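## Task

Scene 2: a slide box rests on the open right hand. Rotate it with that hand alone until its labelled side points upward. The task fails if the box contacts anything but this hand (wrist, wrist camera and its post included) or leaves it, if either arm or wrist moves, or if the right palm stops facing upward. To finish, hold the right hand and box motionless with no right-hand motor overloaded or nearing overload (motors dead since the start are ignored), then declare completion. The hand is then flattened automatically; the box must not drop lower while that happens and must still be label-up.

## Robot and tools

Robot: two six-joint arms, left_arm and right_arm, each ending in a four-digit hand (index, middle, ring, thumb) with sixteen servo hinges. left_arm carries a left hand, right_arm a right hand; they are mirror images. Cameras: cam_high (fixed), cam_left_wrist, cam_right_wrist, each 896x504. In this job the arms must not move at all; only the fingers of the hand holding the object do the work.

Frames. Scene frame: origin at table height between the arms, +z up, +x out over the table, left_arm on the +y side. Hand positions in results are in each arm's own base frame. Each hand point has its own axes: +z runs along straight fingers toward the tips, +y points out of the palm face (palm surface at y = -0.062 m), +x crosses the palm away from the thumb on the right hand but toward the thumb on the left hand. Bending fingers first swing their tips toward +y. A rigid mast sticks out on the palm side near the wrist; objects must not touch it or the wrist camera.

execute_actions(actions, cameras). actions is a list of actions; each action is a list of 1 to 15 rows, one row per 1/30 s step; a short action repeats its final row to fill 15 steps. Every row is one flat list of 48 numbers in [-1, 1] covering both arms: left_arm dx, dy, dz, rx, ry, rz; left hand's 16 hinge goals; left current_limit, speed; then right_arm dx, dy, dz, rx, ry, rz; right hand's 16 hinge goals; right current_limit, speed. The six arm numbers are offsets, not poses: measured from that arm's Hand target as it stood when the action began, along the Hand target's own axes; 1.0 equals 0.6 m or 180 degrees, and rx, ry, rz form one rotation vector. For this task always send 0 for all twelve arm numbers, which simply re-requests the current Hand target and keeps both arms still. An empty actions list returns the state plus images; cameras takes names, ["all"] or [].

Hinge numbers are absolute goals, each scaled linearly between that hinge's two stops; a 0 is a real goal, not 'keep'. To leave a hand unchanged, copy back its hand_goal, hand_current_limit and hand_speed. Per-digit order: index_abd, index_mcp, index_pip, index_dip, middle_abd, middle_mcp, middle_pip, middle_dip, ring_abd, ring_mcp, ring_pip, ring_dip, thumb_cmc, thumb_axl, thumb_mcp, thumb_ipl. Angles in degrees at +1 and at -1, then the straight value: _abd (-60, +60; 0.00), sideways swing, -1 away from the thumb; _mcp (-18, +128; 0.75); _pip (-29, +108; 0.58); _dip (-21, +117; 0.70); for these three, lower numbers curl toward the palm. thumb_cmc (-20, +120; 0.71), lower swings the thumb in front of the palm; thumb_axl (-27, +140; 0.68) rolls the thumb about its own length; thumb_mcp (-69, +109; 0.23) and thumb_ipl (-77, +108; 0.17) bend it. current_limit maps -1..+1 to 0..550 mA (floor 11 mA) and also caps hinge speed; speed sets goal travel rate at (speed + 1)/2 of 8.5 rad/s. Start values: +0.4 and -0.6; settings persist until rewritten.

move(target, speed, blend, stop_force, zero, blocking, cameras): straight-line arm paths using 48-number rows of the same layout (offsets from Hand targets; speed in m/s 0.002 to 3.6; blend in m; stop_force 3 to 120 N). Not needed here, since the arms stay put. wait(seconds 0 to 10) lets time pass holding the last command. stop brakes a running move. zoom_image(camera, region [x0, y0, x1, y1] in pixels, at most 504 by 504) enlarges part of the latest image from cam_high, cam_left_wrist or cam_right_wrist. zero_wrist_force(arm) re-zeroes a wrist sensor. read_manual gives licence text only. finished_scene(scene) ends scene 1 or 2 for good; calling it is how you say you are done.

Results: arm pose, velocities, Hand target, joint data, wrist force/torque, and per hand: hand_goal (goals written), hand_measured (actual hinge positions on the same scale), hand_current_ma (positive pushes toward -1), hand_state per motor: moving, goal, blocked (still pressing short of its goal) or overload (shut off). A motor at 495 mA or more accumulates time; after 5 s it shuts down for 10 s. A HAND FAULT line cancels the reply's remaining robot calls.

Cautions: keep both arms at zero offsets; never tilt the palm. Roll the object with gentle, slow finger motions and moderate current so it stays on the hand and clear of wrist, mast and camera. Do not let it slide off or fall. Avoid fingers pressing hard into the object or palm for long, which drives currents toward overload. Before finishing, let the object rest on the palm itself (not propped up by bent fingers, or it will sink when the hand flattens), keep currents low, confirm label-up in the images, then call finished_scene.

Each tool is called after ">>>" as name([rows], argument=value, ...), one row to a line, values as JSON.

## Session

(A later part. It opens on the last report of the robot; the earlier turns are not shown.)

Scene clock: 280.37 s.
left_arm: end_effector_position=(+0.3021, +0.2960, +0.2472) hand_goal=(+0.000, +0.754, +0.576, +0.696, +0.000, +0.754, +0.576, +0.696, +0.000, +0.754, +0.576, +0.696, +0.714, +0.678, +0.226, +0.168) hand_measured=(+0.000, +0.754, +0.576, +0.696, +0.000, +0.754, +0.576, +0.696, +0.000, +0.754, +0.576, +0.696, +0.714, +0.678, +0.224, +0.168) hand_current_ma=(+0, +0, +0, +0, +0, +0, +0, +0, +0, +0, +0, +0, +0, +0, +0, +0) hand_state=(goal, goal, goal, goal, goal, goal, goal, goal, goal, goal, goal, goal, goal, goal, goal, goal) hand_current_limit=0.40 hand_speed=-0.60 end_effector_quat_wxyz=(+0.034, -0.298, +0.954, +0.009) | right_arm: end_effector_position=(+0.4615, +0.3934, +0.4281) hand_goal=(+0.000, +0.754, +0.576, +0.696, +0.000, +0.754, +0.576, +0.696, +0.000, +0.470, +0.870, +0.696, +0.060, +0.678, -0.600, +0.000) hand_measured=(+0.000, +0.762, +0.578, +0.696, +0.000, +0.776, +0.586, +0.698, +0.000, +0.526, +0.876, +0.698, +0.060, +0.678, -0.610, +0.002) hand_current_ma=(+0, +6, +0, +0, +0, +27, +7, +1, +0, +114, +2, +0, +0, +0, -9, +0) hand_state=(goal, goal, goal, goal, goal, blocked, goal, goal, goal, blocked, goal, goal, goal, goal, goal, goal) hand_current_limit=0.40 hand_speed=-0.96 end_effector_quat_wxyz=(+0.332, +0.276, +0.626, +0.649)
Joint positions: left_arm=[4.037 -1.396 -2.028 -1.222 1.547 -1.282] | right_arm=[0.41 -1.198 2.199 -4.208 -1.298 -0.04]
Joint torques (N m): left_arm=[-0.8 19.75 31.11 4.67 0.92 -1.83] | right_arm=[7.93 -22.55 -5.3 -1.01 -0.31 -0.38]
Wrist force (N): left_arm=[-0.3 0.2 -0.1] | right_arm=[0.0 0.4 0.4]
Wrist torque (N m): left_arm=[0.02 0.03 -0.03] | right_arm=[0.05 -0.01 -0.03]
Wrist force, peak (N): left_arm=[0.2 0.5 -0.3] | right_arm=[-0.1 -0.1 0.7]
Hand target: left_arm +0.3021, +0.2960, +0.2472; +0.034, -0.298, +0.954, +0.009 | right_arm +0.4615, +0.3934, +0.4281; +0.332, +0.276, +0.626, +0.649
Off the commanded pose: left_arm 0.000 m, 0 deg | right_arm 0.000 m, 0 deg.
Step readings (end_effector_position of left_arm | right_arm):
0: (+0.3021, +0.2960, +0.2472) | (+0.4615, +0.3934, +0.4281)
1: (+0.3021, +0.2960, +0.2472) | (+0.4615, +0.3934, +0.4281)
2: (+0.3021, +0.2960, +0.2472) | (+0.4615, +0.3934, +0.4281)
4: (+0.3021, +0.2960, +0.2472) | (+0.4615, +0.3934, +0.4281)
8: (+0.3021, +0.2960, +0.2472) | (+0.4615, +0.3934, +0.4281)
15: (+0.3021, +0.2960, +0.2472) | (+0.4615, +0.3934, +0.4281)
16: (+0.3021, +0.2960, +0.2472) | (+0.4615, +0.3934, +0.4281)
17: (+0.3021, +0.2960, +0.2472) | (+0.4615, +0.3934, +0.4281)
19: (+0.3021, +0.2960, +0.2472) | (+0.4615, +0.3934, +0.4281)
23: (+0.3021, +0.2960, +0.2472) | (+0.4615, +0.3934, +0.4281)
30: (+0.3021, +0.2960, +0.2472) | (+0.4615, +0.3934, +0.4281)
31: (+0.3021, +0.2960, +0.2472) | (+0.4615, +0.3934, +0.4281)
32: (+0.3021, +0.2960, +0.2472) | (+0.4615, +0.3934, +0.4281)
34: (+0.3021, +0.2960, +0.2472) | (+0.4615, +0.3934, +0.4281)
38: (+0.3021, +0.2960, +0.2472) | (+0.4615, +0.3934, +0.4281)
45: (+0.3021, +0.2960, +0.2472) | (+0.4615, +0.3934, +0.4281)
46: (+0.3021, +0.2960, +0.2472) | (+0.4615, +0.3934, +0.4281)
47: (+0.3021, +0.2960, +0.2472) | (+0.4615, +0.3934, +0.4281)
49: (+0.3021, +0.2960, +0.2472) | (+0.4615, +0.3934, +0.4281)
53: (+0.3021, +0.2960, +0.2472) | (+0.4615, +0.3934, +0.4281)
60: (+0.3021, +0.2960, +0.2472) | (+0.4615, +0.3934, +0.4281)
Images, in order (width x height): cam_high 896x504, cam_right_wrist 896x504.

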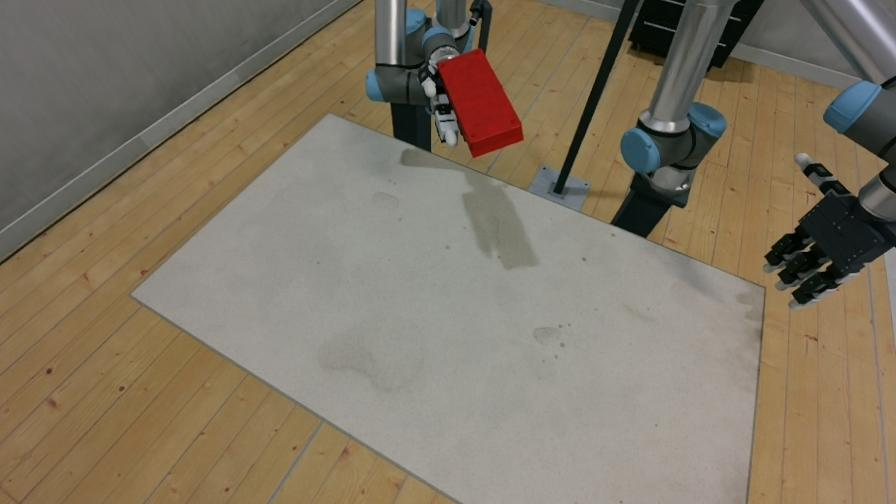

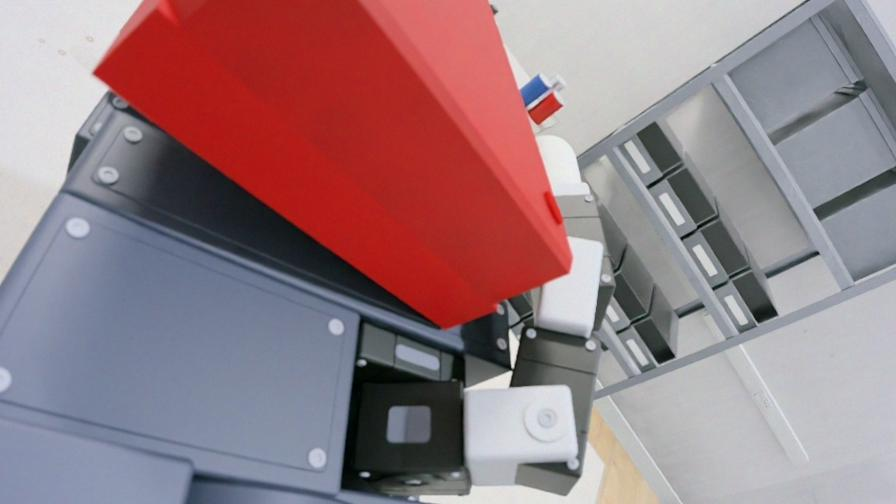

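>>> execute_actions([
  [[0,0,0,0,0,0,0,0.754,0.576,0.696,0,0.754,0.576,0.696,0,0.754,0.576,0.696,0.714,0.678,0.226,0.168,0.4,-0.6,0,0,0,0,0,0,0,0.754,0.576,0.696,0,0.754,0.576,0.696,0,0.40,0.92,0.72,0.060,0.678,-0.60,0.0,0.4,-0.96]],
  [[0,0,0,0,0,0,0,0.754,0.576,0.696,0,0.754,0.576,0.696,0,0.754,0.576,0.696,0.714,0.678,0.226,0.168,0.4,-0.6,0,0,0,0,0,0,0,0.754,0.576,0.696,0,0.754,0.576,0.696,0,0.32,0.97,0.76,0.060,0.678,-0.60,0.0,0.4,-0.96]],
  [[0,0,0,0,0,0,0,0.754,0.576,0.696,0,0.754,0.576,0.696,0,0.754,0.576,0.696,0.714,0.678,0.226,0.168,0.4,-0.6,0,0,0,0,0,0,0,0.754,0.576,0.696,0,0.754,0.576,0.696,0,0.25,0.98,0.797,0.060,0.678,-0.60,0.0,0.4,-0.96]],
  [[0,0,0,0,0,0,0,0.754,0.576,0.696,0,0.754,0.576,0.696,0,0.754,0.576,0.696,0.714,0.678,0.226,0.168,0.4,-0.6,0,0,0,0,0,0,0,0.754,0.576,0.696,0,0.754,0.576,0.696,0,0.21,0.98,0.797,0.060,0.678,-0.60,0.0,0.4,-0.96]],
], cameras=["cam_high", "cam_right_wrist"])

>>> zoom_image(camera="cam_high", region=[370, 10, 570, 210])

Scene clock: 295.40 s.
left_arm: end_effector_position=(+0.3021, +0.2960, +0.2472) hand_goal=(+0.000, +0.754, +0.576, +0.696, +0.000, +0.754, +0.576, +0.696, +0.000, +0.754, +0.576, +0.696, +0.714, +0.678, +0.226, +0.168) hand_measured=(+0.000, +0.754, +0.576, +0.696, +0.000, +0.754, +0.576, +0.696, +0.000, +0.754, +0.576, +0.696, +0.714, +0.678, +0.224, +0.168) hand_current_ma=(+0, +0, +0, +0, +0, +0, +0, +0, +0, +0, +0, +0, +0, +0, +0, +0) hand_state=(goal, goal, goal, goal, goal, goal, goal, goal, goal, goal, goal, goal, goal, goal, goal, goal) hand_current_limit=0.40 hand_speed=-0.60 end_effector_quat_wxyz=(+0.034, -0.298, +0.954, +0.009) | right_arm: end_effector_position=(+0.4615, +0.3934, +0.4281) hand_goal=(+0.000, +0.754, +0.576, +0.696, +0.000, +0.754, +0.576, +0.696, +0.000, +0.210, +0.980, +0.798, +0.060, +0.678, -0.600, +0.000) hand_measured=(+0.000, +0.766, +0.580, +0.696, +0.000, +0.776, +0.586, +0.698, -0.002, +0.258, +0.988, +0.798, +0.062, +0.680, -0.610, +0.002) hand_current_ma=(+0, +10, +1, +0, +0, +27, +6, +1, +0, +88, +6, +0, +1, +1, -9, +0) hand_state=(goal, goal, goal, goal, goal, blocked, goal, goal, goal, blocked, goal, goal, goal, goal, goal, goal) hand_current_limit=0.40 hand_speed=-0.96 end_effector_quat_wxyz=(+0.332, +0.276, +0.626, +0.649)
Joint positions: left_arm=[4.037 -1.396 -2.028 -1.222 1.547 -1.282] | right_arm=[0.41 -1.198 2.199 -4.208 -1.298 -0.04]
Joint torques (N m): left_arm=[-0.34 19.85 31.15 4.59 0.9 -1.88] | right_arm=[8.65 -22.17 -5.81 -1.15 -0.09 -0.05]
Wrist force (N): left_arm=[0.0 0.1 0.1] | right_arm=[0.0 0.1 0.2]
Wrist torque (N m): left_arm=[0.00 0.00 -0.01] | right_arm=[0.02 0.00 -0.01]
Wrist force, peak (N): left_arm=[0.2 0.2 -0.4] | right_arm=[-0.5 -0.2 0.6]
Hand target: left_arm +0.3021, +0.2960, +0.2472; +0.034, -0.298, +0.954, +0.009 | right_arm +0.4615, +0.3934, +0.4281; +0.332, +0.276, +0.626, +0.649
Off the commanded pose: left_arm 0.000 m, 0 deg | right_arm 0.000 m, 0 deg.
Step readings (end_effector_position of left_arm | right_arm):
0: (+0.3021, +0.2960, +0.2472) | (+0.4615, +0.3934, +0.4281)
1: (+0.3021, +0.2960, +0.2472) | (+0.4615, +0.3934, +0.4281)
2: (+0.3021, +0.2960, +0.2472) | (+0.4615, +0.3934, +0.4281)
4: (+0.3021, +0.2960, +0.2472) | (+0.4615, +0.3934, +0.4281)
8: (+0.3021, +0.2960, +0.2472) | (+0.4615, +0.3934, +0.4281)
15: (+0.3021, +0.2960, +0.2472) | (+0.4615, +0.3934, +0.4281)
16: (+0.3021, +0.2960, +0.2472) | (+0.4615, +0.3934, +0.4281)
17: (+0.3021, +0.2960, +0.2472) | (+0.4615, +0.3934, +0.4281)
19: (+0.3021, +0.2960, +0.2472) | (+0.4615, +0.3934, +0.4281)
23: (+0.3021, +0.2960, +0.2472) | (+0.4615, +0.3934, +0.4281)
30: (+0.3021, +0.2960, +0.2472) | (+0.4615, +0.3934, +0.4281)
31: (+0.3021, +0.2960, +0.2472) | (+0.4615, +0.3934, +0.4281)
32: (+0.3021, +0.2960, +0.2472) | (+0.4615, +0.3934, +0.4281)
34: (+0.3021, +0.2960, +0.2472) | (+0.4615, +0.3934, +0.4281)
38: (+0.3021, +0.2960, +0.2472) | (+0.4615, +0.3934, +0.4281)
45: (+0.3021, +0.2960, +0.2472) | (+0.4615, +0.3934, +0.4281)
46: (+0.3021, +0.2960, +0.2472) | (+0.4615, +0.3934, +0.4281)
47: (+0.3021, +0.2960, +0.2472) | (+0.4615, +0.3934, +0.4281)
49: (+0.3021, +0.2960, +0.2472) | (+0.4615, +0.3934, +0.4281)
53: (+0.3021, +0.2960, +0.2472) | (+0.4615, +0.3934, +0.4281)
60: (+0.3021, +0.2960, +0.2472) | (+0.4615, +0.3934, +0.4281)
Images, in order (width x height): cam_high 896x504, cam_right_wrist 896x504.

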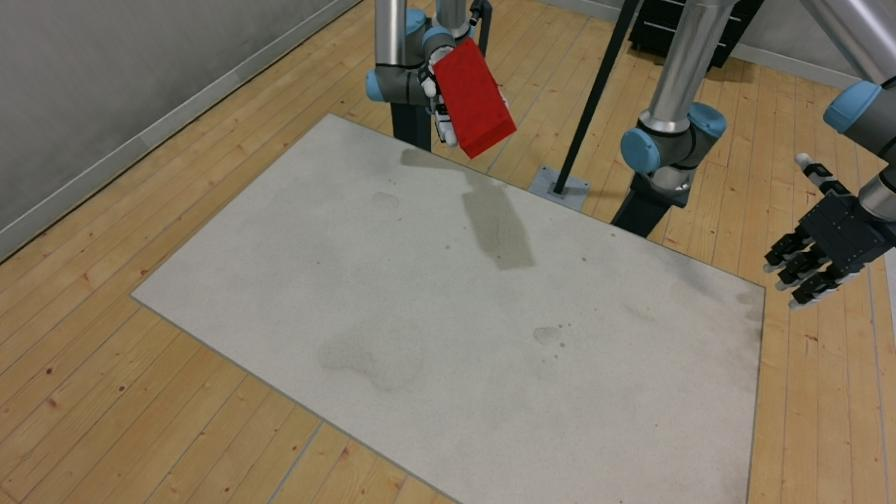

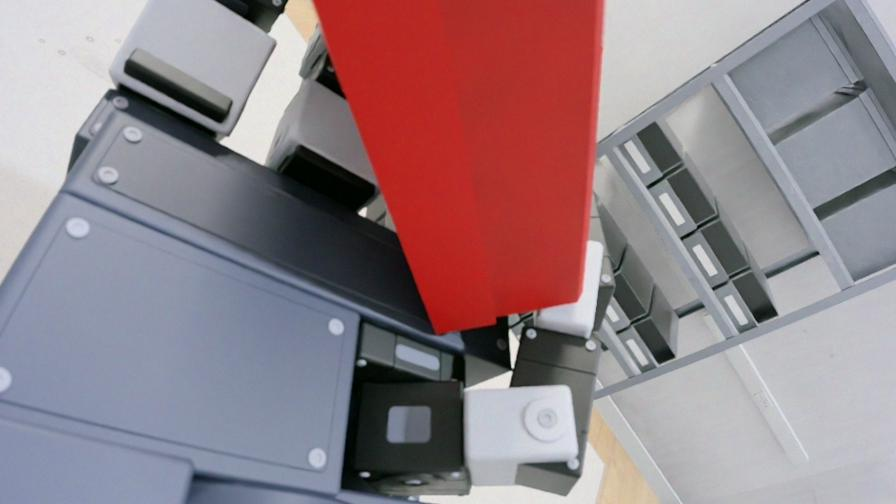

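Scaled by 2.520 from the camera's 896x504 image, which has a finer 1280x720 frame.

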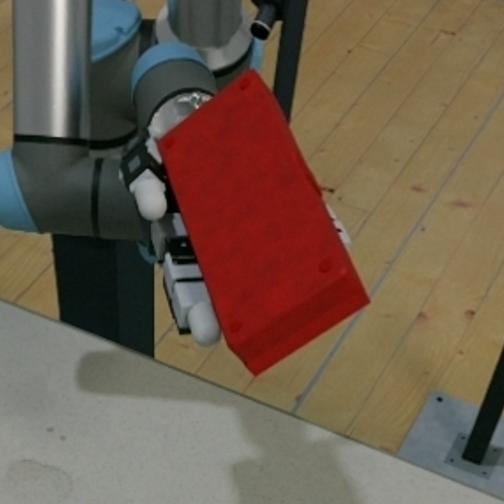

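>>> execute_actions([
  [[0,0,0,0,0,0,0,0.754,0.576,0.696,0,0.754,0.576,0.696,0,0.754,0.576,0.696,0.714,0.678,0.226,0.168,0.4,-0.6,0,0,0,0,0,0,0,0.754,0.576,0.696,0,0.754,0.576,0.696,0,0.16,0.98,0.85,0.12,0.678,-0.58,-0.02,0.4,-0.965]],
  [[0,0,0,0,0,0,0,0.754,0.576,0.696,0,0.754,0.576,0.696,0,0.754,0.576,0.696,0.714,0.678,0.226,0.168,0.4,-0.6,0,0,0,0,0,0,0,0.754,0.576,0.696,0,0.754,0.576,0.696,0.05,0.12,0.98,0.89,0.18,0.678,-0.562,-0.05,0.4,-0.965]],
  [[0,0,0,0,0,0,0,0.754,0.576,0.696,0,0.754,0.576,0.696,0,0.754,0.576,0.696,0.714,0.678,0.226,0.168,0.4,-0.6,0,0,0,0,0,0,0,0.754,0.576,0.696,0,0.754,0.576,0.696,0.10,0.08,0.98,0.91,0.20,0.678,-0.562,-0.05,0.4,-0.965]],
  [[0,0,0,0,0,0,0,0.754,0.576,0.696,0,0.754,0.576,0.696,0,0.754,0.576,0.696,0.714,0.678,0.226,0.168,0.4,-0.6,0,0,0,0,0,0,0,0.754,0.576,0.696,0,0.754,0.576,0.696,0.15,0.04,0.98,0.91,0.20,0.678,-0.562,-0.05,0.4,-0.965]],
], cameras=["cam_high", "cam_right_wrist"])

>>> zoom_image(camera="cam_high", region=[370, 10, 570, 210])

Scene clock: 327.90 s.
left_arm: end_effector_position=(+0.3021, +0.2960, +0.2472) hand_goal=(+0.000, +0.754, +0.576, +0.696, +0.000, +0.754, +0.576, +0.696, +0.000, +0.754, +0.576, +0.696, +0.714, +0.678, +0.226, +0.168) hand_measured=(+0.000, +0.754, +0.576, +0.696, +0.000, +0.754, +0.576, +0.696, +0.000, +0.754, +0.576, +0.696, +0.714, +0.678, +0.224, +0.168) hand_current_ma=(+0, +0, +0, +0, +0, +0, +0, +0, +0, +0, +0, +0, +0, +0, +0, +0) hand_state=(goal, goal, goal, goal, goal, goal, goal, goal, goal, goal, goal, goal, goal, goal, goal, goal) hand_current_limit=0.40 hand_speed=-0.60 end_effector_quat_wxyz=(+0.034, -0.298, +0.954, +0.009) | right_arm: end_effector_position=(+0.4615, +0.3934, +0.4281) hand_goal=(+0.000, +0.754, +0.576, +0.696, +0.000, +0.754, +0.576, +0.696, +0.150, +0.040, +0.980, +0.910, +0.200, +0.678, -0.562, -0.050) hand_measured=(+0.002, +0.772, +0.584, +0.696, +0.000, +0.776, +0.584, +0.698, +0.134, +0.072, +0.988, +0.910, +0.204, +0.680, -0.570, -0.048) hand_current_ma=(+0, +19, +4, +0, +0, +27, +6, +1, -11, +48, +6, +0, +1, +1, -7, +0) hand_state=(goal, goal, goal, goal, goal, blocked, goal, goal, goal, blocked, goal, goal, goal, goal, goal, goal) hand_current_limit=0.40 hand_speed=-0.96 end_effector_quat_wxyz=(+0.332, +0.276, +0.626, +0.649)
Joint positions: left_arm=[4.037 -1.396 -2.028 -1.222 1.547 -1.282] | right_arm=[0.41 -1.198 2.199 -4.208 -1.298 -0.04]
Joint torques (N m): left_arm=[-0.5 19.1 30.48 4.63 0.9 -1.69] | right_arm=[7.36 -22.89 -5.97 -1.44 0.25 0.59]
Wrist force (N): left_arm=[0.2 0.3 -0.3] | right_arm=[-0.2 0.0 0.4]
Wrist torque (N m): left_arm=[0.06 -0.03 0.01] | right_arm=[-0.02 0.02 -0.02]
Wrist force, peak (N): left_arm=[0.0 0.6 0.0] | right_arm=[-0.3 0.2 0.7]
Hand target: left_arm +0.3021, +0.2960, +0.2472; +0.034, -0.298, +0.954, +0.009 | right_arm +0.4615, +0.3934, +0.4281; +0.332, +0.276, +0.626, +0.649
Off the commanded pose: left_arm 0.000 m, 0 deg | right_arm 0.000 m, 0 deg.
Step readings (end_effector_position of left_arm | right_arm):
0: (+0.3021, +0.2960, +0.2472) | (+0.4615, +0.3934, +0.4281)
1: (+0.3021, +0.2960, +0.2472) | (+0.4615, +0.3934, +0.4281)
2: (+0.3021, +0.2960, +0.2472) | (+0.4615, +0.3934, +0.4281)
4: (+0.3021, +0.2960, +0.2472) | (+0.4615, +0.3934, +0.4281)
8: (+0.3021, +0.2960, +0.2472) | (+0.4615, +0.3934, +0.4281)
15: (+0.3021, +0.2960, +0.2472) | (+0.4615, +0.3934, +0.4281)
16: (+0.3021, +0.2960, +0.2472) | (+0.4615, +0.3934, +0.4281)
17: (+0.3021, +0.2960, +0.2472) | (+0.4615, +0.3934, +0.4281)
19: (+0.3021, +0.2960, +0.2472) | (+0.4615, +0.3934, +0.4281)
23: (+0.3021, +0.2960, +0.2472) | (+0.4615, +0.3934, +0.4281)
30: (+0.3021, +0.2960, +0.2472) | (+0.4615, +0.3934, +0.4281)
31: (+0.3021, +0.2960, +0.2472) | (+0.4615, +0.3934, +0.4281)
32: (+0.3021, +0.2960, +0.2472) | (+0.4615, +0.3934, +0.4281)
34: (+0.3021, +0.2960, +0.2472) | (+0.4615, +0.3934, +0.4281)
38: (+0.3021, +0.2960, +0.2472) | (+0.4615, +0.3934, +0.4281)
45: (+0.3021, +0.2960, +0.2472) | (+0.4615, +0.3934, +0.4281)
46: (+0.3021, +0.2960, +0.2472) | (+0.4615, +0.3934, +0.4281)
47: (+0.3021, +0.2960, +0.2472) | (+0.4615, +0.3934, +0.4281)
49: (+0.3021, +0.2960, +0.2472) | (+0.4615, +0.3934, +0.4281)
53: (+0.3021, +0.2960, +0.2472) | (+0.4615, +0.3934, +0.4281)
60: (+0.3021, +0.2960, +0.2472) | (+0.4615, +0.3934, +0.4281)
Images, in order (width x height): cam_high 896x504, cam_right_wrist 896x504.

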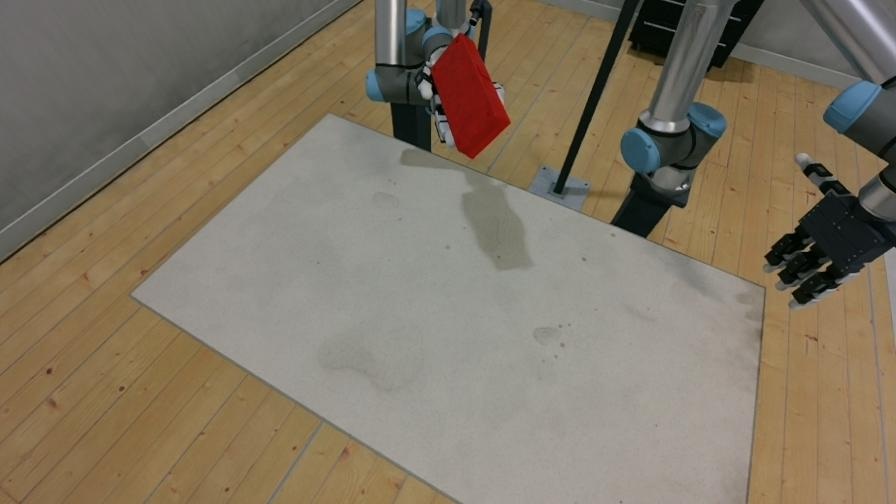

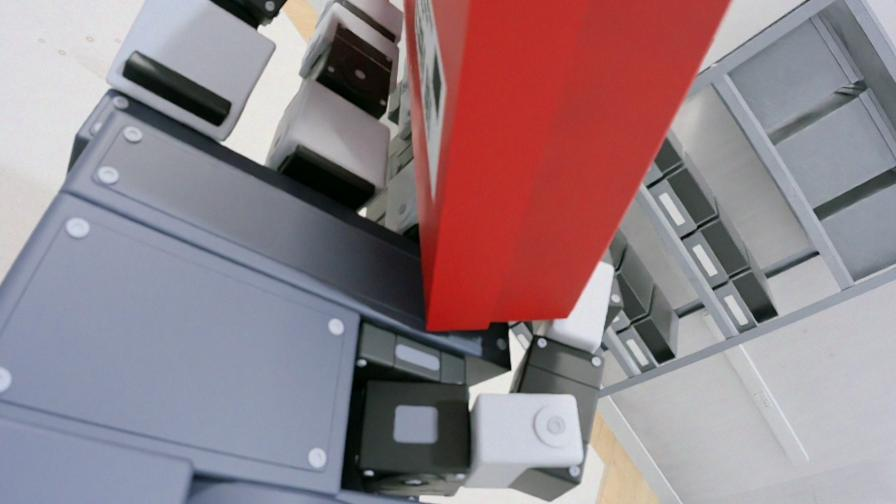

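Scaled by 2.520 from the camera's 896x504 image, which has a finer 1280x720 frame.

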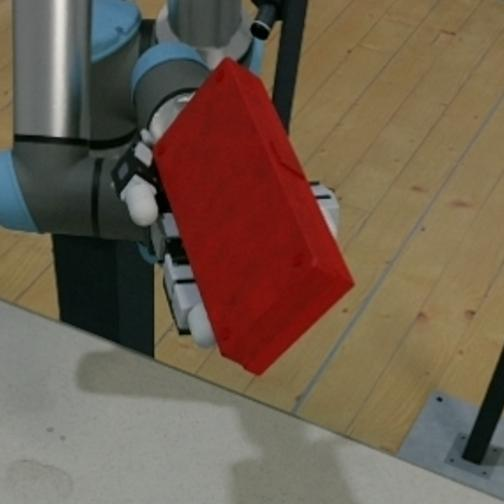

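>>> execute_actions([
  [[0,0,0,0,0,0,0,0.754,0.576,0.696,0,0.754,0.576,0.696,0,0.754,0.576,0.696,0.714,0.678,0.226,0.168,0.4,-0.6,0,0,0,0,0,0,0,0.754,0.576,0.696,0,0.754,0.576,0.696,0.15,0.04,0.980,0.91,0.20,0.678,-0.40,-0.20,0.4,-0.95]],
  [[0,0,0,0,0,0,0,0.754,0.576,0.696,0,0.754,0.576,0.696,0,0.754,0.576,0.696,0.714,0.678,0.226,0.168,0.4,-0.6,0,0,0,0,0,0,0,0.754,0.576,0.696,0,0.754,0.576,0.696,0.15,0.04,0.980,0.91,0.18,0.678,-0.25,-0.35,0.4,-0.95]],
  [[0,0,0,0,0,0,0,0.754,0.576,0.696,0,0.754,0.576,0.696,0,0.754,0.576,0.696,0.714,0.678,0.226,0.168,0.4,-0.6,0,0,0,0,0,0,0,0.754,0.576,0.696,0,0.754,0.576,0.696,0.15,0.04,0.980,0.91,0.08,0.678,-0.112,-0.481,0.4,-0.95]],
  [[0,0,0,0,0,0,0,0.754,0.576,0.696,0,0.754,0.576,0.696,0,0.754,0.576,0.696,0.714,0.678,0.226,0.168,0.4,-0.6,0,0,0,0,0,0,0,0.754,0.576,0.696,0,0.754,0.576,0.696,0.18,0.03,0.980,0.91,0.0,0.678,-0.112,-0.481,0.4,-0.95]],
], cameras=["cam_high", "cam_right_wrist"])

>>> zoom_image(camera="cam_high", region=[370, 10, 570, 210])

Scene clock: 359.53 s.
left_arm: end_effector_position=(+0.3021, +0.2960, +0.2472) hand_goal=(+0.000, +0.754, +0.576, +0.696, +0.000, +0.754, +0.576, +0.696, +0.000, +0.754, +0.576, +0.696, +0.714, +0.678, +0.226, +0.168) hand_measured=(+0.000, +0.754, +0.576, +0.696, +0.000, +0.754, +0.576, +0.696, +0.000, +0.754, +0.576, +0.696, +0.714, +0.678, +0.224, +0.168) hand_current_ma=(+0, +0, +0, +0, +0, +0, +0, +0, +0, +0, +0, +0, +0, +0, +0, +0) hand_state=(goal, goal, goal, goal, goal, goal, goal, goal, goal, goal, goal, goal, goal, goal, goal, goal) hand_current_limit=0.40 hand_speed=-0.60 end_effector_quat_wxyz=(+0.034, -0.298, +0.954, +0.009) | right_arm: end_effector_position=(+0.4615, +0.3934, +0.4281) hand_goal=(+0.000, +0.754, +0.576, +0.696, +0.000, +0.754, +0.576, +0.696, +0.180, +0.030, +0.980, +0.910, +0.000, +0.678, -0.112, -0.480) hand_measured=(+0.002, +0.774, +0.584, +0.696, +0.000, +0.776, +0.584, +0.698, +0.168, +0.056, +0.988, +0.910, +0.010, +0.680, -0.118, -0.478) hand_current_ma=(+0, +22, +6, +0, +0, +27, +6, +1, -8, +33, +6, +0, +8, +1, -6, +0) hand_state=(goal, goal, goal, goal, goal, blocked, goal, goal, goal, blocked, goal, goal, goal, goal, goal, goal) hand_current_limit=0.40 hand_speed=-0.95 end_effector_quat_wxyz=(+0.332, +0.276, +0.626, +0.649)
Joint positions: left_arm=[4.037 -1.396 -2.028 -1.222 1.547 -1.282] | right_arm=[0.41 -1.198 2.199 -4.208 -1.298 -0.04]
Joint torques (N m): left_arm=[-1.09 20.01 31 4.52 1.16 -1.74] | right_arm=[5.79 -25.32 -6.04 -1.64 0.86 0.93]
Wrist force (N): left_arm=[0.3 0.1 -0.2] | right_arm=[0.0 0.2 0.5]
Wrist torque (N m): left_arm=[0.02 -0.04 0.02] | right_arm=[-0.01 -0.02 0.03]
Wrist force, peak (N): left_arm=[-0.3 0.1 -0.6] | right_arm=[0.1 0.5 0.7]
Hand target: left_arm +0.3021, +0.2960, +0.2472; +0.034, -0.298, +0.954, +0.009 | right_arm +0.4615, +0.3934, +0.4281; +0.332, +0.276, +0.626, +0.649
Off the commanded pose: left_arm 0.000 m, 0 deg | right_arm 0.000 m, 0 deg.
Step readings (end_effector_position of left_arm | right_arm):
0: (+0.3021, +0.2960, +0.2472) | (+0.4615, +0.3934, +0.4281)
1: (+0.3021, +0.2960, +0.2472) | (+0.4615, +0.3934, +0.4281)
2: (+0.3021, +0.2960, +0.2472) | (+0.4615, +0.3934, +0.4281)
4: (+0.3021, +0.2960, +0.2472) | (+0.4615, +0.3934, +0.4281)
8: (+0.3021, +0.2960, +0.2472) | (+0.4615, +0.3934, +0.4281)
15: (+0.3021, +0.2960, +0.2472) | (+0.4615, +0.3934, +0.4281)
16: (+0.3021, +0.2960, +0.2472) | (+0.4615, +0.3934, +0.4281)
17: (+0.3021, +0.2960, +0.2472) | (+0.4615, +0.3934, +0.4281)
19: (+0.3021, +0.2960, +0.2472) | (+0.4615, +0.3934, +0.4281)
23: (+0.3021, +0.2960, +0.2472) | (+0.4615, +0.3934, +0.4281)
30: (+0.3021, +0.2960, +0.2472) | (+0.4615, +0.3934, +0.4281)
31: (+0.3021, +0.2960, +0.2472) | (+0.4615, +0.3934, +0.4281)
32: (+0.3021, +0.2960, +0.2472) | (+0.4615, +0.3934, +0.4281)
34: (+0.3021, +0.2960, +0.2472) | (+0.4615, +0.3934, +0.4281)
38: (+0.3021, +0.2960, +0.2472) | (+0.4615, +0.3934, +0.4281)
45: (+0.3021, +0.2960, +0.2472) | (+0.4615, +0.3934, +0.4281)
46: (+0.3021, +0.2960, +0.2472) | (+0.4615, +0.3934, +0.4281)
47: (+0.3021, +0.2960, +0.2472) | (+0.4615, +0.3934, +0.4281)
49: (+0.3021, +0.2960, +0.2472) | (+0.4615, +0.3934, +0.4281)
53: (+0.3021, +0.2960, +0.2472) | (+0.4615, +0.3934, +0.4281)
60: (+0.3021, +0.2960, +0.2472) | (+0.4615, +0.3934, +0.4281)
Images, in order (width x height): cam_high 896x504, cam_right_wrist 896x504.

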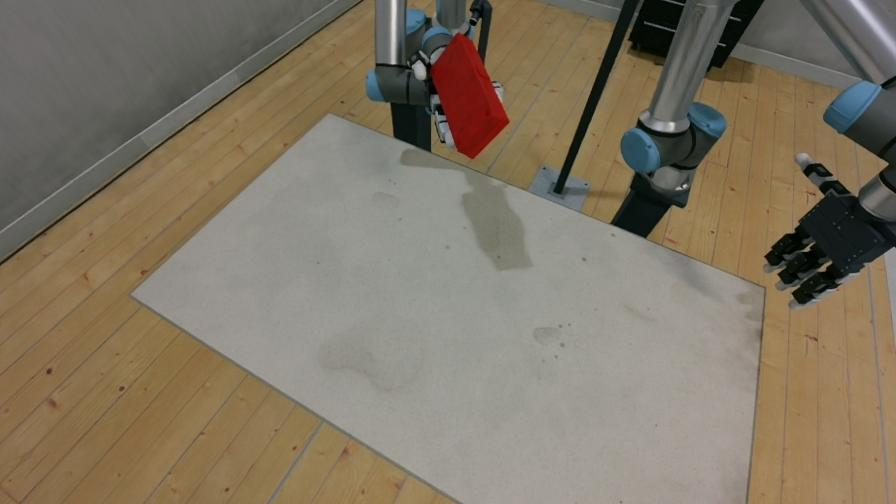

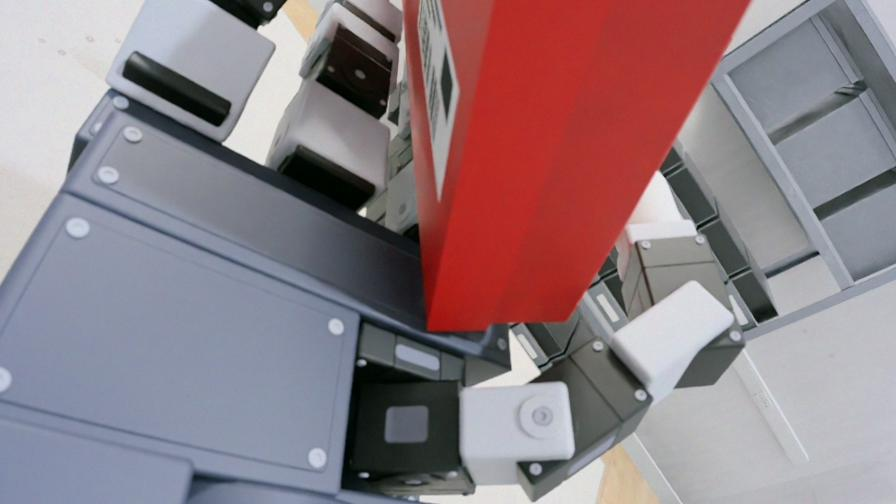

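Scaled by 2.520 from the camera's 896x504 image, which has a finer 1280x720 frame.

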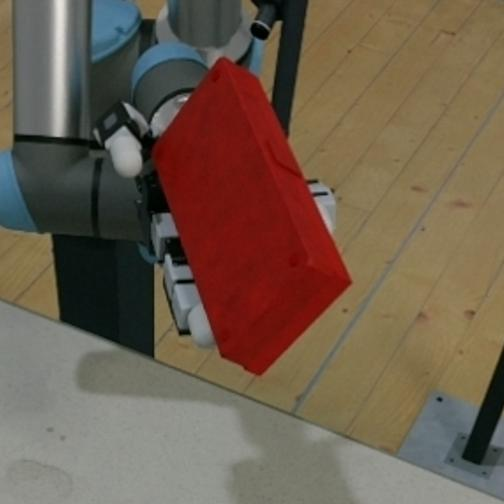

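>>> execute_actions([
  [[0,0,0,0,0,0,0,0.754,0.576,0.696,0,0.754,0.576,0.696,0,0.754,0.576,0.696,0.714,0.678,0.226,0.168,0.4,-0.6,0,0,0,0,0,0,0,0.754,0.576,0.696,0,0.754,0.576,0.696,0.24,0.01,0.980,0.93,0.0,0.678,-0.112,-0.481,0.4,-0.965]],
  [[0,0,0,0,0,0,0,0.754,0.576,0.696,0,0.754,0.576,0.696,0,0.754,0.576,0.696,0.714,0.678,0.226,0.168,0.4,-0.6,0,0,0,0,0,0,0,0.754,0.576,0.696,0,0.754,0.576,0.696,0.30,0.00,0.980,0.95,0.0,0.678,-0.112,-0.481,0.4,-0.965]],
  [[0,0,0,0,0,0,0,0.754,0.576,0.696,0,0.754,0.576,0.696,0,0.754,0.576,0.696,0.714,0.678,0.226,0.168,0.4,-0.6,0,0,0,0,0,0,0,0.754,0.576,0.696,0,0.754,0.576,0.696,0.30,-0.02,0.980,0.95,0.0,0.678,-0.112,-0.481,0.4,-0.965]],
], cameras=["cam_high", "cam_right_wrist"])

>>> zoom_image(camera="cam_high", region=[370, 10, 570, 210])

Scene clock: 370.47 s.
left_arm: end_effector_position=(+0.3021, +0.2960, +0.2472) hand_goal=(+0.000, +0.754, +0.576, +0.696, +0.000, +0.754, +0.576, +0.696, +0.000, +0.754, +0.576, +0.696, +0.714, +0.678, +0.226, +0.168) hand_measured=(+0.000, +0.754, +0.576, +0.696, +0.000, +0.754, +0.576, +0.696, +0.000, +0.754, +0.576, +0.696, +0.714, +0.678, +0.224, +0.168) hand_current_ma=(+0, +0, +0, +0, +0, +0, +0, +0, +0, +0, +0, +0, +0, +0, +0, +0) hand_state=(goal, goal, goal, goal, goal, goal, goal, goal, goal, goal, goal, goal, goal, goal, goal, goal) hand_current_limit=0.40 hand_speed=-0.60 end_effector_quat_wxyz=(+0.034, -0.298, +0.954, +0.009) | right_arm: end_effector_position=(+0.4615, +0.3934, +0.4281) hand_goal=(+0.000, +0.754, +0.576, +0.696, +0.000, +0.754, +0.576, +0.696, +0.300, -0.020, +0.980, +0.950, +0.000, +0.678, -0.112, -0.480) hand_measured=(+0.002, +0.776, +0.586, +0.696, +0.000, +0.776, +0.584, +0.698, +0.292, +0.010, +0.988, +0.950, +0.010, +0.680, -0.118, -0.478) hand_current_ma=(+0, +27, +7, +0, +0, +27, +6, +1, -4, +43, +6, +0, +8, +1, -6, +0) hand_state=(goal, blocked, goal, goal, goal, blocked, goal, goal, goal, blocked, goal, goal, goal, goal, goal, goal) hand_current_limit=0.40 hand_speed=-0.96 end_effector_quat_wxyz=(+0.332, +0.276, +0.626, +0.649)
Joint positions: left_arm=[4.037 -1.396 -2.028 -1.222 1.547 -1.282] | right_arm=[0.41 -1.198 2.199 -4.208 -1.298 -0.04]
Joint torques (N m): left_arm=[-1.28 19.61 30.48 4.62 1.08 -1.74] | right_arm=[5.19 -27.44 -6.12 -1.63 0.85 0.94]
Wrist force (N): left_arm=[-0.2 0.3 -0.1] | right_arm=[0.0 0.3 0.3]
Wrist torque (N m): left_arm=[0.04 0.01 -0.02] | right_arm=[0.01 -0.01 0.04]
Wrist force, peak (N): left_arm=[-0.4 0.4 -0.2] | right_arm=[-0.6 0.2 0.5]
Hand target: left_arm +0.3021, +0.2960, +0.2472; +0.034, -0.298, +0.954, +0.009 | right_arm +0.4615, +0.3934, +0.4281; +0.332, +0.276, +0.626, +0.649
Off the commanded pose: left_arm 0.000 m, 0 deg | right_arm 0.000 m, 0 deg.
Step readings (end_effector_position of left_arm | right_arm):
0: (+0.3021, +0.2960, +0.2472) | (+0.4615, +0.3934, +0.4281)
1: (+0.3021, +0.2960, +0.2472) | (+0.4615, +0.3934, +0.4281)
2: (+0.3021, +0.2960, +0.2472) | (+0.4615, +0.3934, +0.4281)
4: (+0.3021, +0.2960, +0.2472) | (+0.4615, +0.3934, +0.4281)
8: (+0.3021, +0.2960, +0.2472) | (+0.4615, +0.3934, +0.4281)
15: (+0.3021, +0.2960, +0.2472) | (+0.4615, +0.3934, +0.4281)
16: (+0.3021, +0.2960, +0.2472) | (+0.4615, +0.3934, +0.4281)
17: (+0.3021, +0.2960, +0.2472) | (+0.4615, +0.3934, +0.4281)
19: (+0.3021, +0.2960, +0.2472) | (+0.4615, +0.3934, +0.4281)
23: (+0.3021, +0.2960, +0.2472) | (+0.4615, +0.3934, +0.4281)
30: (+0.3021, +0.2960, +0.2472) | (+0.4615, +0.3934, +0.4281)
31: (+0.3021, +0.2960, +0.2472) | (+0.4615, +0.3934, +0.4281)
32: (+0.3021, +0.2960, +0.2472) | (+0.4615, +0.3934, +0.4281)
34: (+0.3021, +0.2960, +0.2472) | (+0.4615, +0.3934, +0.4281)
38: (+0.3021, +0.2960, +0.2472) | (+0.4615, +0.3934, +0.4281)
45: (+0.3021, +0.2960, +0.2472) | (+0.4615, +0.3934, +0.4281)
Images, in order (width x height): cam_high 896x504, cam_right_wrist 896x504.

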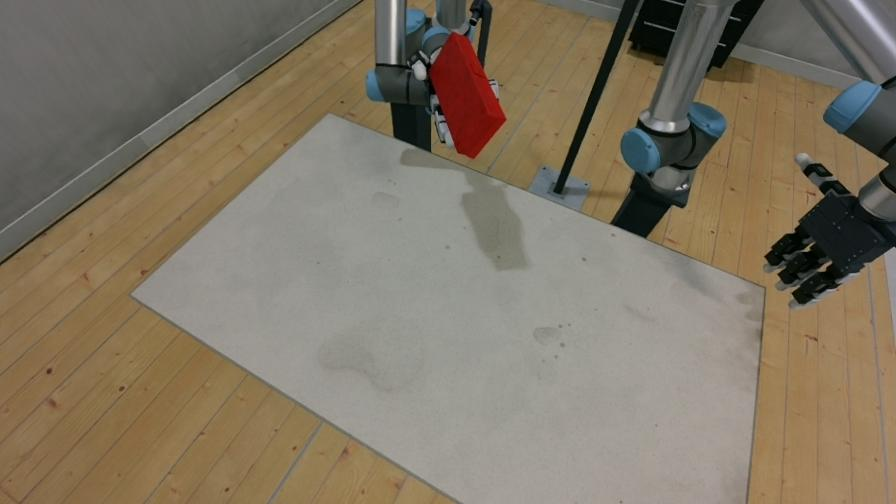

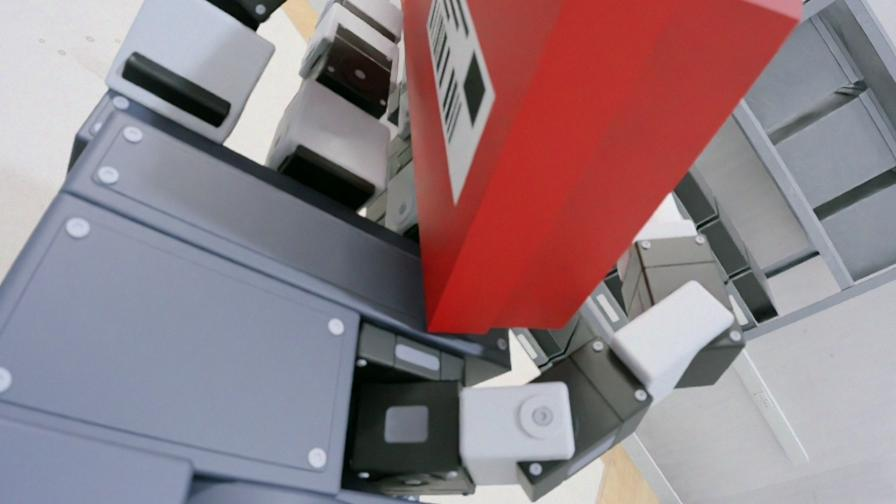

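Scaled by 2.520 from the camera's 896x504 image, which has a finer 1280x720 frame.

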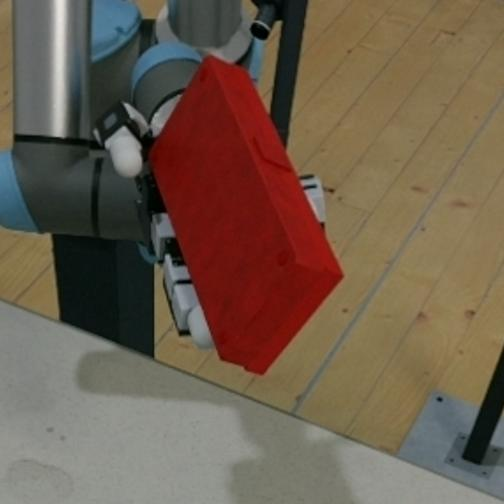

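>>> execute_actions([
  [[0,0,0,0,0,0,0,0.754,0.576,0.696,0,0.754,0.576,0.696,0,0.754,0.576,0.696,0.714,0.678,0.226,0.168,0.4,-0.6,0,0,0,0,0,0,0,0.754,0.576,0.696,0,0.754,0.576,0.696,0.38,-0.06,0.980,0.96,0.0,0.678,-0.112,-0.481,0.4,-0.97]],
  [[0,0,0,0,0,0,0,0.754,0.576,0.696,0,0.754,0.576,0.696,0,0.754,0.576,0.696,0.714,0.678,0.226,0.168,0.4,-0.6,0,0,0,0,0,0,0,0.754,0.576,0.696,0,0.754,0.576,0.696,0.44,-0.10,0.980,0.96,0.0,0.678,-0.112,-0.481,0.4,-0.97]],
  [[0,0,0,0,0,0,0,0.754,0.576,0.696,0,0.754,0.576,0.696,0,0.754,0.576,0.696,0.714,0.678,0.226,0.168,0.4,-0.6,0,0,0,0,0,0,0,0.754,0.576,0.696,0,0.754,0.576,0.696,0.44,-0.12,0.980,0.96,0.0,0.678,-0.112,-0.481,0.4,-0.97]],
], cameras=["cam_high", "cam_right_wrist"])

>>> zoom_image(camera="cam_high", region=[370, 10, 570, 210])

Scene clock: 379.73 s.
left_arm: end_effector_position=(+0.3021, +0.2960, +0.2472) hand_goal=(+0.000, +0.754, +0.576, +0.696, +0.000, +0.754, +0.576, +0.696, +0.000, +0.754, +0.576, +0.696, +0.714, +0.678, +0.226, +0.168) hand_measured=(+0.000, +0.754, +0.576, +0.696, +0.000, +0.754, +0.576, +0.696, +0.000, +0.754, +0.576, +0.696, +0.714, +0.678, +0.224, +0.168) hand_current_ma=(+0, +0, +0, +0, +0, +0, +0, +0, +0, +0, +0, +0, +0, +0, +0, +0) hand_state=(goal, goal, goal, goal, goal, goal, goal, goal, goal, goal, goal, goal, goal, goal, goal, goal) hand_current_limit=0.40 hand_speed=-0.60 end_effector_quat_wxyz=(+0.034, -0.298, +0.954, +0.009) | right_arm: end_effector_position=(+0.4615, +0.3934, +0.4281) hand_goal=(+0.000, +0.754, +0.576, +0.696, +0.000, +0.754, +0.576, +0.696, +0.440, -0.120, +0.980, +0.960, +0.000, +0.678, -0.112, -0.480) hand_measured=(+0.002, +0.776, +0.586, +0.696, +0.000, +0.776, +0.584, +0.698, +0.436, -0.098, +0.988, +0.960, +0.010, +0.680, -0.118, -0.478) hand_current_ma=(+0, +27, +7, +0, +0, +27, +6, +1, -1, +24, +6, +0, +8, +1, -6, +0) hand_state=(goal, blocked, goal, goal, goal, blocked, goal, goal, goal, blocked, goal, goal, goal, goal, goal, goal) hand_current_limit=0.40 hand_speed=-0.97 end_effector_quat_wxyz=(+0.332, +0.276, +0.626, +0.649)
Joint positions: left_arm=[4.037 -1.396 -2.028 -1.222 1.547 -1.282] | right_arm=[0.41 -1.198 2.199 -4.208 -1.298 -0.04]
Joint torques (N m): left_arm=[-0.64 19.53 30.22 4.46 1.07 -1.92] | right_arm=[4.93 -27.12 -6.76 -1.71 0.8 1.07]
Wrist force (N): left_arm=[0.0 0.1 0.0] | right_arm=[0.1 0.3 0.5]
Wrist torque (N m): left_arm=[0.00 0.01 0.00] | right_arm=[-0.01 -0.02 0.06]
Wrist force, peak (N): left_arm=[-0.2 0.4 -0.3] | right_arm=[-0.5 0.3 0.6]
Hand target: left_arm +0.3021, +0.2960, +0.2472; +0.034, -0.298, +0.954, +0.009 | right_arm +0.4615, +0.3934, +0.4281; +0.332, +0.276, +0.626, +0.649
Off the commanded pose: left_arm 0.000 m, 0 deg | right_arm 0.000 m, 0 deg.
Step readings (end_effector_position of left_arm | right_arm):
0: (+0.3021, +0.2960, +0.2472) | (+0.4615, +0.3934, +0.4281)
1: (+0.3021, +0.2960, +0.2472) | (+0.4615, +0.3934, +0.4281)
2: (+0.3021, +0.2960, +0.2472) | (+0.4615, +0.3934, +0.4281)
4: (+0.3021, +0.2960, +0.2472) | (+0.4615, +0.3934, +0.4281)
8: (+0.3021, +0.2960, +0.2472) | (+0.4615, +0.3934, +0.4281)
15: (+0.3021, +0.2960, +0.2472) | (+0.4615, +0.3934, +0.4281)
16: (+0.3021, +0.2960, +0.2472) | (+0.4615, +0.3934, +0.4281)
17: (+0.3021, +0.2960, +0.2472) | (+0.4615, +0.3934, +0.4281)
19: (+0.3021, +0.2960, +0.2472) | (+0.4615, +0.3934, +0.4281)
23: (+0.3021, +0.2960, +0.2472) | (+0.4615, +0.3934, +0.4281)
30: (+0.3021, +0.2960, +0.2472) | (+0.4615, +0.3934, +0.4281)
31: (+0.3021, +0.2960, +0.2472) | (+0.4615, +0.3934, +0.4281)
32: (+0.3021, +0.2960, +0.2472) | (+0.4615, +0.3934, +0.4281)
34: (+0.3021, +0.2960, +0.2472) | (+0.4615, +0.3934, +0.4281)
38: (+0.3021, +0.2960, +0.2472) | (+0.4615, +0.3934, +0.4281)
45: (+0.3021, +0.2960, +0.2472) | (+0.4615, +0.3934, +0.4281)
Images, in order (width x height): cam_high 896x504, cam_right_wrist 896x504.

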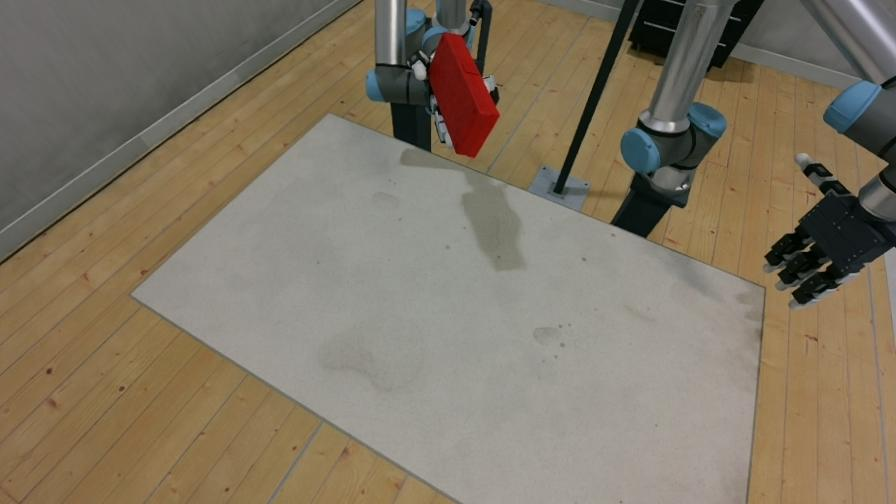

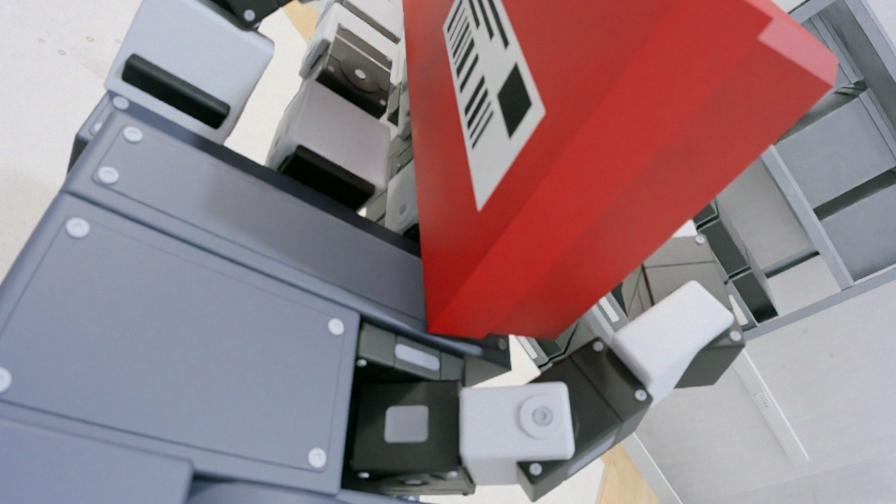

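Scaled by 2.520 from the camera's 896x504 image, which has a finer 1280x720 frame.

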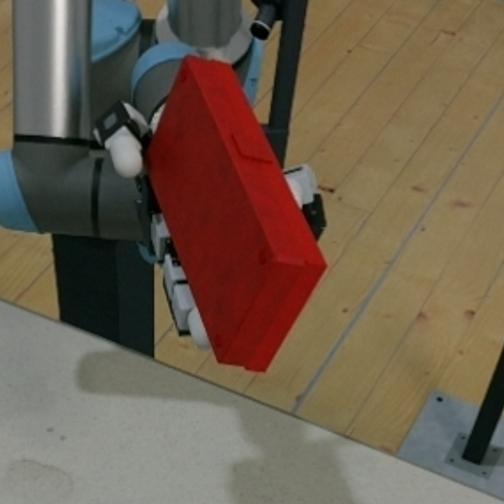

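>>> execute_actions([
  [[0,0,0,0,0,0,0,0.754,0.576,0.696,0,0.754,0.576,0.696,0,0.754,0.576,0.696,0.714,0.678,0.226,0.168,0.4,-0.6,0,0,0,0,0,0,0,0.754,0.576,0.696,0,0.754,0.576,0.696,0.44,-0.12,0.980,0.960,0.25,0.678,-0.112,-0.481,0.4,-0.93]],
  [[0,0,0,0,0,0,0,0.754,0.576,0.696,0,0.754,0.576,0.696,0,0.754,0.576,0.696,0.714,0.678,0.226,0.168,0.4,-0.6,0,0,0,0,0,0,0,0.754,0.576,0.696,0,0.754,0.576,0.696,0.44,-0.12,0.980,0.960,0.40,0.678,-0.20,-0.40,0.4,-0.93]],
  [[0,0,0,0,0,0,0,0.754,0.576,0.696,0,0.754,0.576,0.696,0,0.754,0.576,0.696,0.714,0.678,0.226,0.168,0.4,-0.6,0,0,0,0,0,0,0,0.754,0.576,0.696,0,0.754,0.576,0.696,0.44,-0.12,0.980,0.960,0.38,0.678,-0.35,-0.25,0.4,-0.93]],
  [[0,0,0,0,0,0,0,0.754,0.576,0.696,0,0.754,0.576,0.696,0,0.754,0.576,0.696,0.714,0.678,0.226,0.168,0.4,-0.6,0,0,0,0,0,0,0,0.754,0.576,0.696,0,0.754,0.576,0.696,0.44,-0.12,0.980,0.960,0.357,0.678,-0.449,-0.157,0.4,-0.93]],
], cameras=["cam_high", "cam_right_wrist"])

>>> zoom_image(camera="cam_high", region=[370, 10, 570, 210])

Scene clock: 414.63 s.
left_arm: end_effector_position=(+0.3021, +0.2960, +0.2472) hand_goal=(+0.000, +0.754, +0.576, +0.696, +0.000, +0.754, +0.576, +0.696, +0.000, +0.754, +0.576, +0.696, +0.714, +0.678, +0.226, +0.168) hand_measured=(+0.000, +0.754, +0.576, +0.696, +0.000, +0.754, +0.576, +0.696, +0.000, +0.754, +0.576, +0.696, +0.714, +0.678, +0.224, +0.168) hand_current_ma=(+0, +0, +0, +0, +0, +0, +0, +0, +0, +0, +0, +0, +0, +0, +0, +0) hand_state=(goal, goal, goal, goal, goal, goal, goal, goal, goal, goal, goal, goal, goal, goal, goal, goal) hand_current_limit=0.40 hand_speed=-0.60 end_effector_quat_wxyz=(+0.034, -0.298, +0.954, +0.009) | right_arm: end_effector_position=(+0.4615, +0.3934, +0.4281) hand_goal=(+0.000, +0.754, +0.576, +0.696, +0.000, +0.754, +0.576, +0.696, +0.440, -0.120, +0.980, +0.960, +0.358, +0.678, -0.448, -0.156) hand_measured=(+0.002, +0.776, +0.586, +0.696, +0.000, +0.776, +0.584, +0.698, +0.436, -0.098, +0.988, +0.960, +0.364, +0.680, -0.448, -0.160) hand_current_ma=(+0, +27, +7, +0, +0, +27, +6, +1, -1, +24, +6, +0, +3, +1, +0, -2) hand_state=(goal, blocked, goal, goal, goal, blocked, goal, goal, goal, blocked, goal, goal, goal, goal, goal, goal) hand_current_limit=0.40 hand_speed=-0.93 end_effector_quat_wxyz=(+0.332, +0.276, +0.626, +0.649)
Joint positions: left_arm=[4.037 -1.396 -2.028 -1.222 1.547 -1.282] | right_arm=[0.41 -1.198 2.199 -4.208 -1.298 -0.04]
Joint torques (N m): left_arm=[-0.71 19.29 30.56 4.61 1.24 -1.8] | right_arm=[3.99 -29.35 -7.8 -1.86 0.75 1.61]
Wrist force (N): left_arm=[-0.2 0.2 0.0] | right_arm=[0.0 0.2 0.3]
Wrist torque (N m): left_arm=[0.03 0.03 -0.02] | right_arm=[0.01 0.00 0.04]
Wrist force, peak (N): left_arm=[-0.1 0.6 -0.4] | right_arm=[-0.2 0.1 0.9]
Hand target: left_arm +0.3021, +0.2960, +0.2472; +0.034, -0.298, +0.954, +0.009 | right_arm +0.4615, +0.3934, +0.4281; +0.332, +0.276, +0.626, +0.649
Off the commanded pose: left_arm 0.000 m, 0 deg | right_arm 0.000 m, 0 deg.
Step readings (end_effector_position of left_arm | right_arm):
0: (+0.3021, +0.2960, +0.2472) | (+0.4615, +0.3934, +0.4281)
1: (+0.3021, +0.2960, +0.2472) | (+0.4615, +0.3934, +0.4281)
2: (+0.3021, +0.2960, +0.2472) | (+0.4615, +0.3934, +0.4281)
4: (+0.3021, +0.2960, +0.2472) | (+0.4615, +0.3934, +0.4281)
8: (+0.3021, +0.2960, +0.2472) | (+0.4615, +0.3934, +0.4281)
15: (+0.3021, +0.2960, +0.2472) | (+0.4615, +0.3934, +0.4281)
16: (+0.3021, +0.2960, +0.2472) | (+0.4615, +0.3934, +0.4281)
17: (+0.3021, +0.2960, +0.2472) | (+0.4615, +0.3934, +0.4281)
19: (+0.3021, +0.2960, +0.2472) | (+0.4615, +0.3934, +0.4281)
23: (+0.3021, +0.2960, +0.2472) | (+0.4615, +0.3934, +0.4281)
30: (+0.3021, +0.2960, +0.2472) | (+0.4615, +0.3934, +0.4281)
31: (+0.3021, +0.2960, +0.2472) | (+0.4615, +0.3934, +0.4281)
32: (+0.3021, +0.2960, +0.2472) | (+0.4615, +0.3934, +0.4281)
34: (+0.3021, +0.2960, +0.2472) | (+0.4615, +0.3934, +0.4281)
38: (+0.3021, +0.2960, +0.2472) | (+0.4615, +0.3934, +0.4281)
45: (+0.3021, +0.2960, +0.2472) | (+0.4615, +0.3934, +0.4281)
46: (+0.3021, +0.2960, +0.2472) | (+0.4615, +0.3934, +0.4281)
47: (+0.3021, +0.2960, +0.2472) | (+0.4615, +0.3934, +0.4281)
49: (+0.3021, +0.2960, +0.2472) | (+0.4615, +0.3934, +0.4281)
53: (+0.3021, +0.2960, +0.2472) | (+0.4615, +0.3934, +0.4281)
60: (+0.3021, +0.2960, +0.2472) | (+0.4615, +0.3934, +0.4281)
Images, in order (width x height): cam_high 896x504, cam_right_wrist 896x504.

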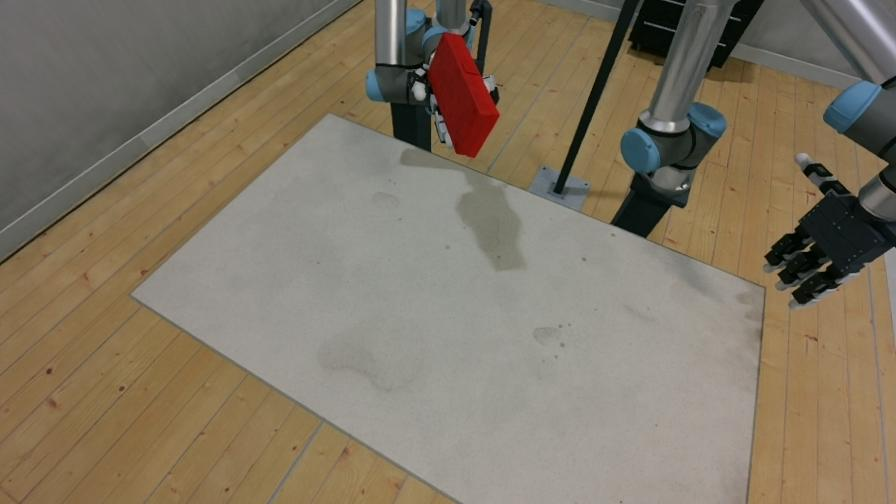

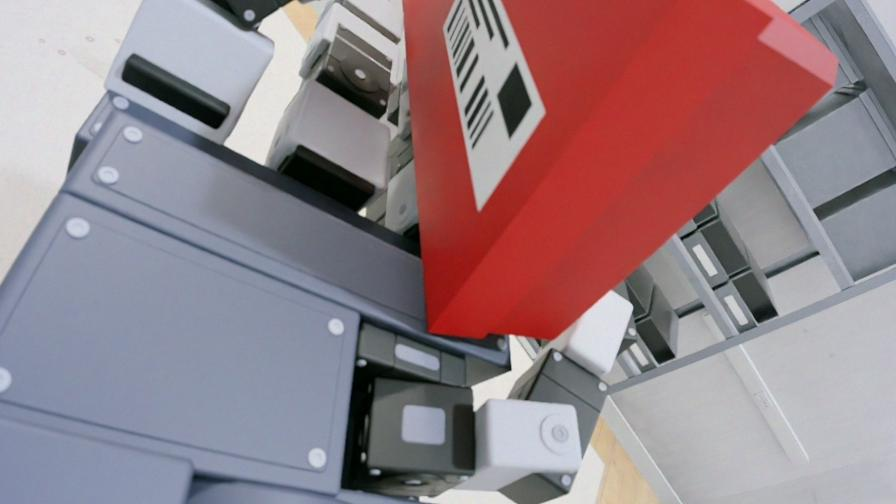

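Scaled by 2.520 from the camera's 896x504 image, which has a finer 1280x720 frame.

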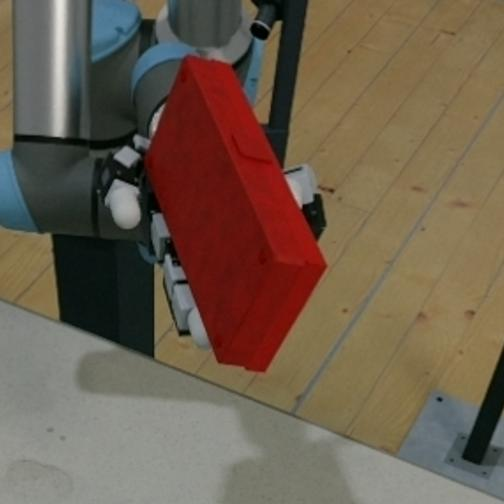

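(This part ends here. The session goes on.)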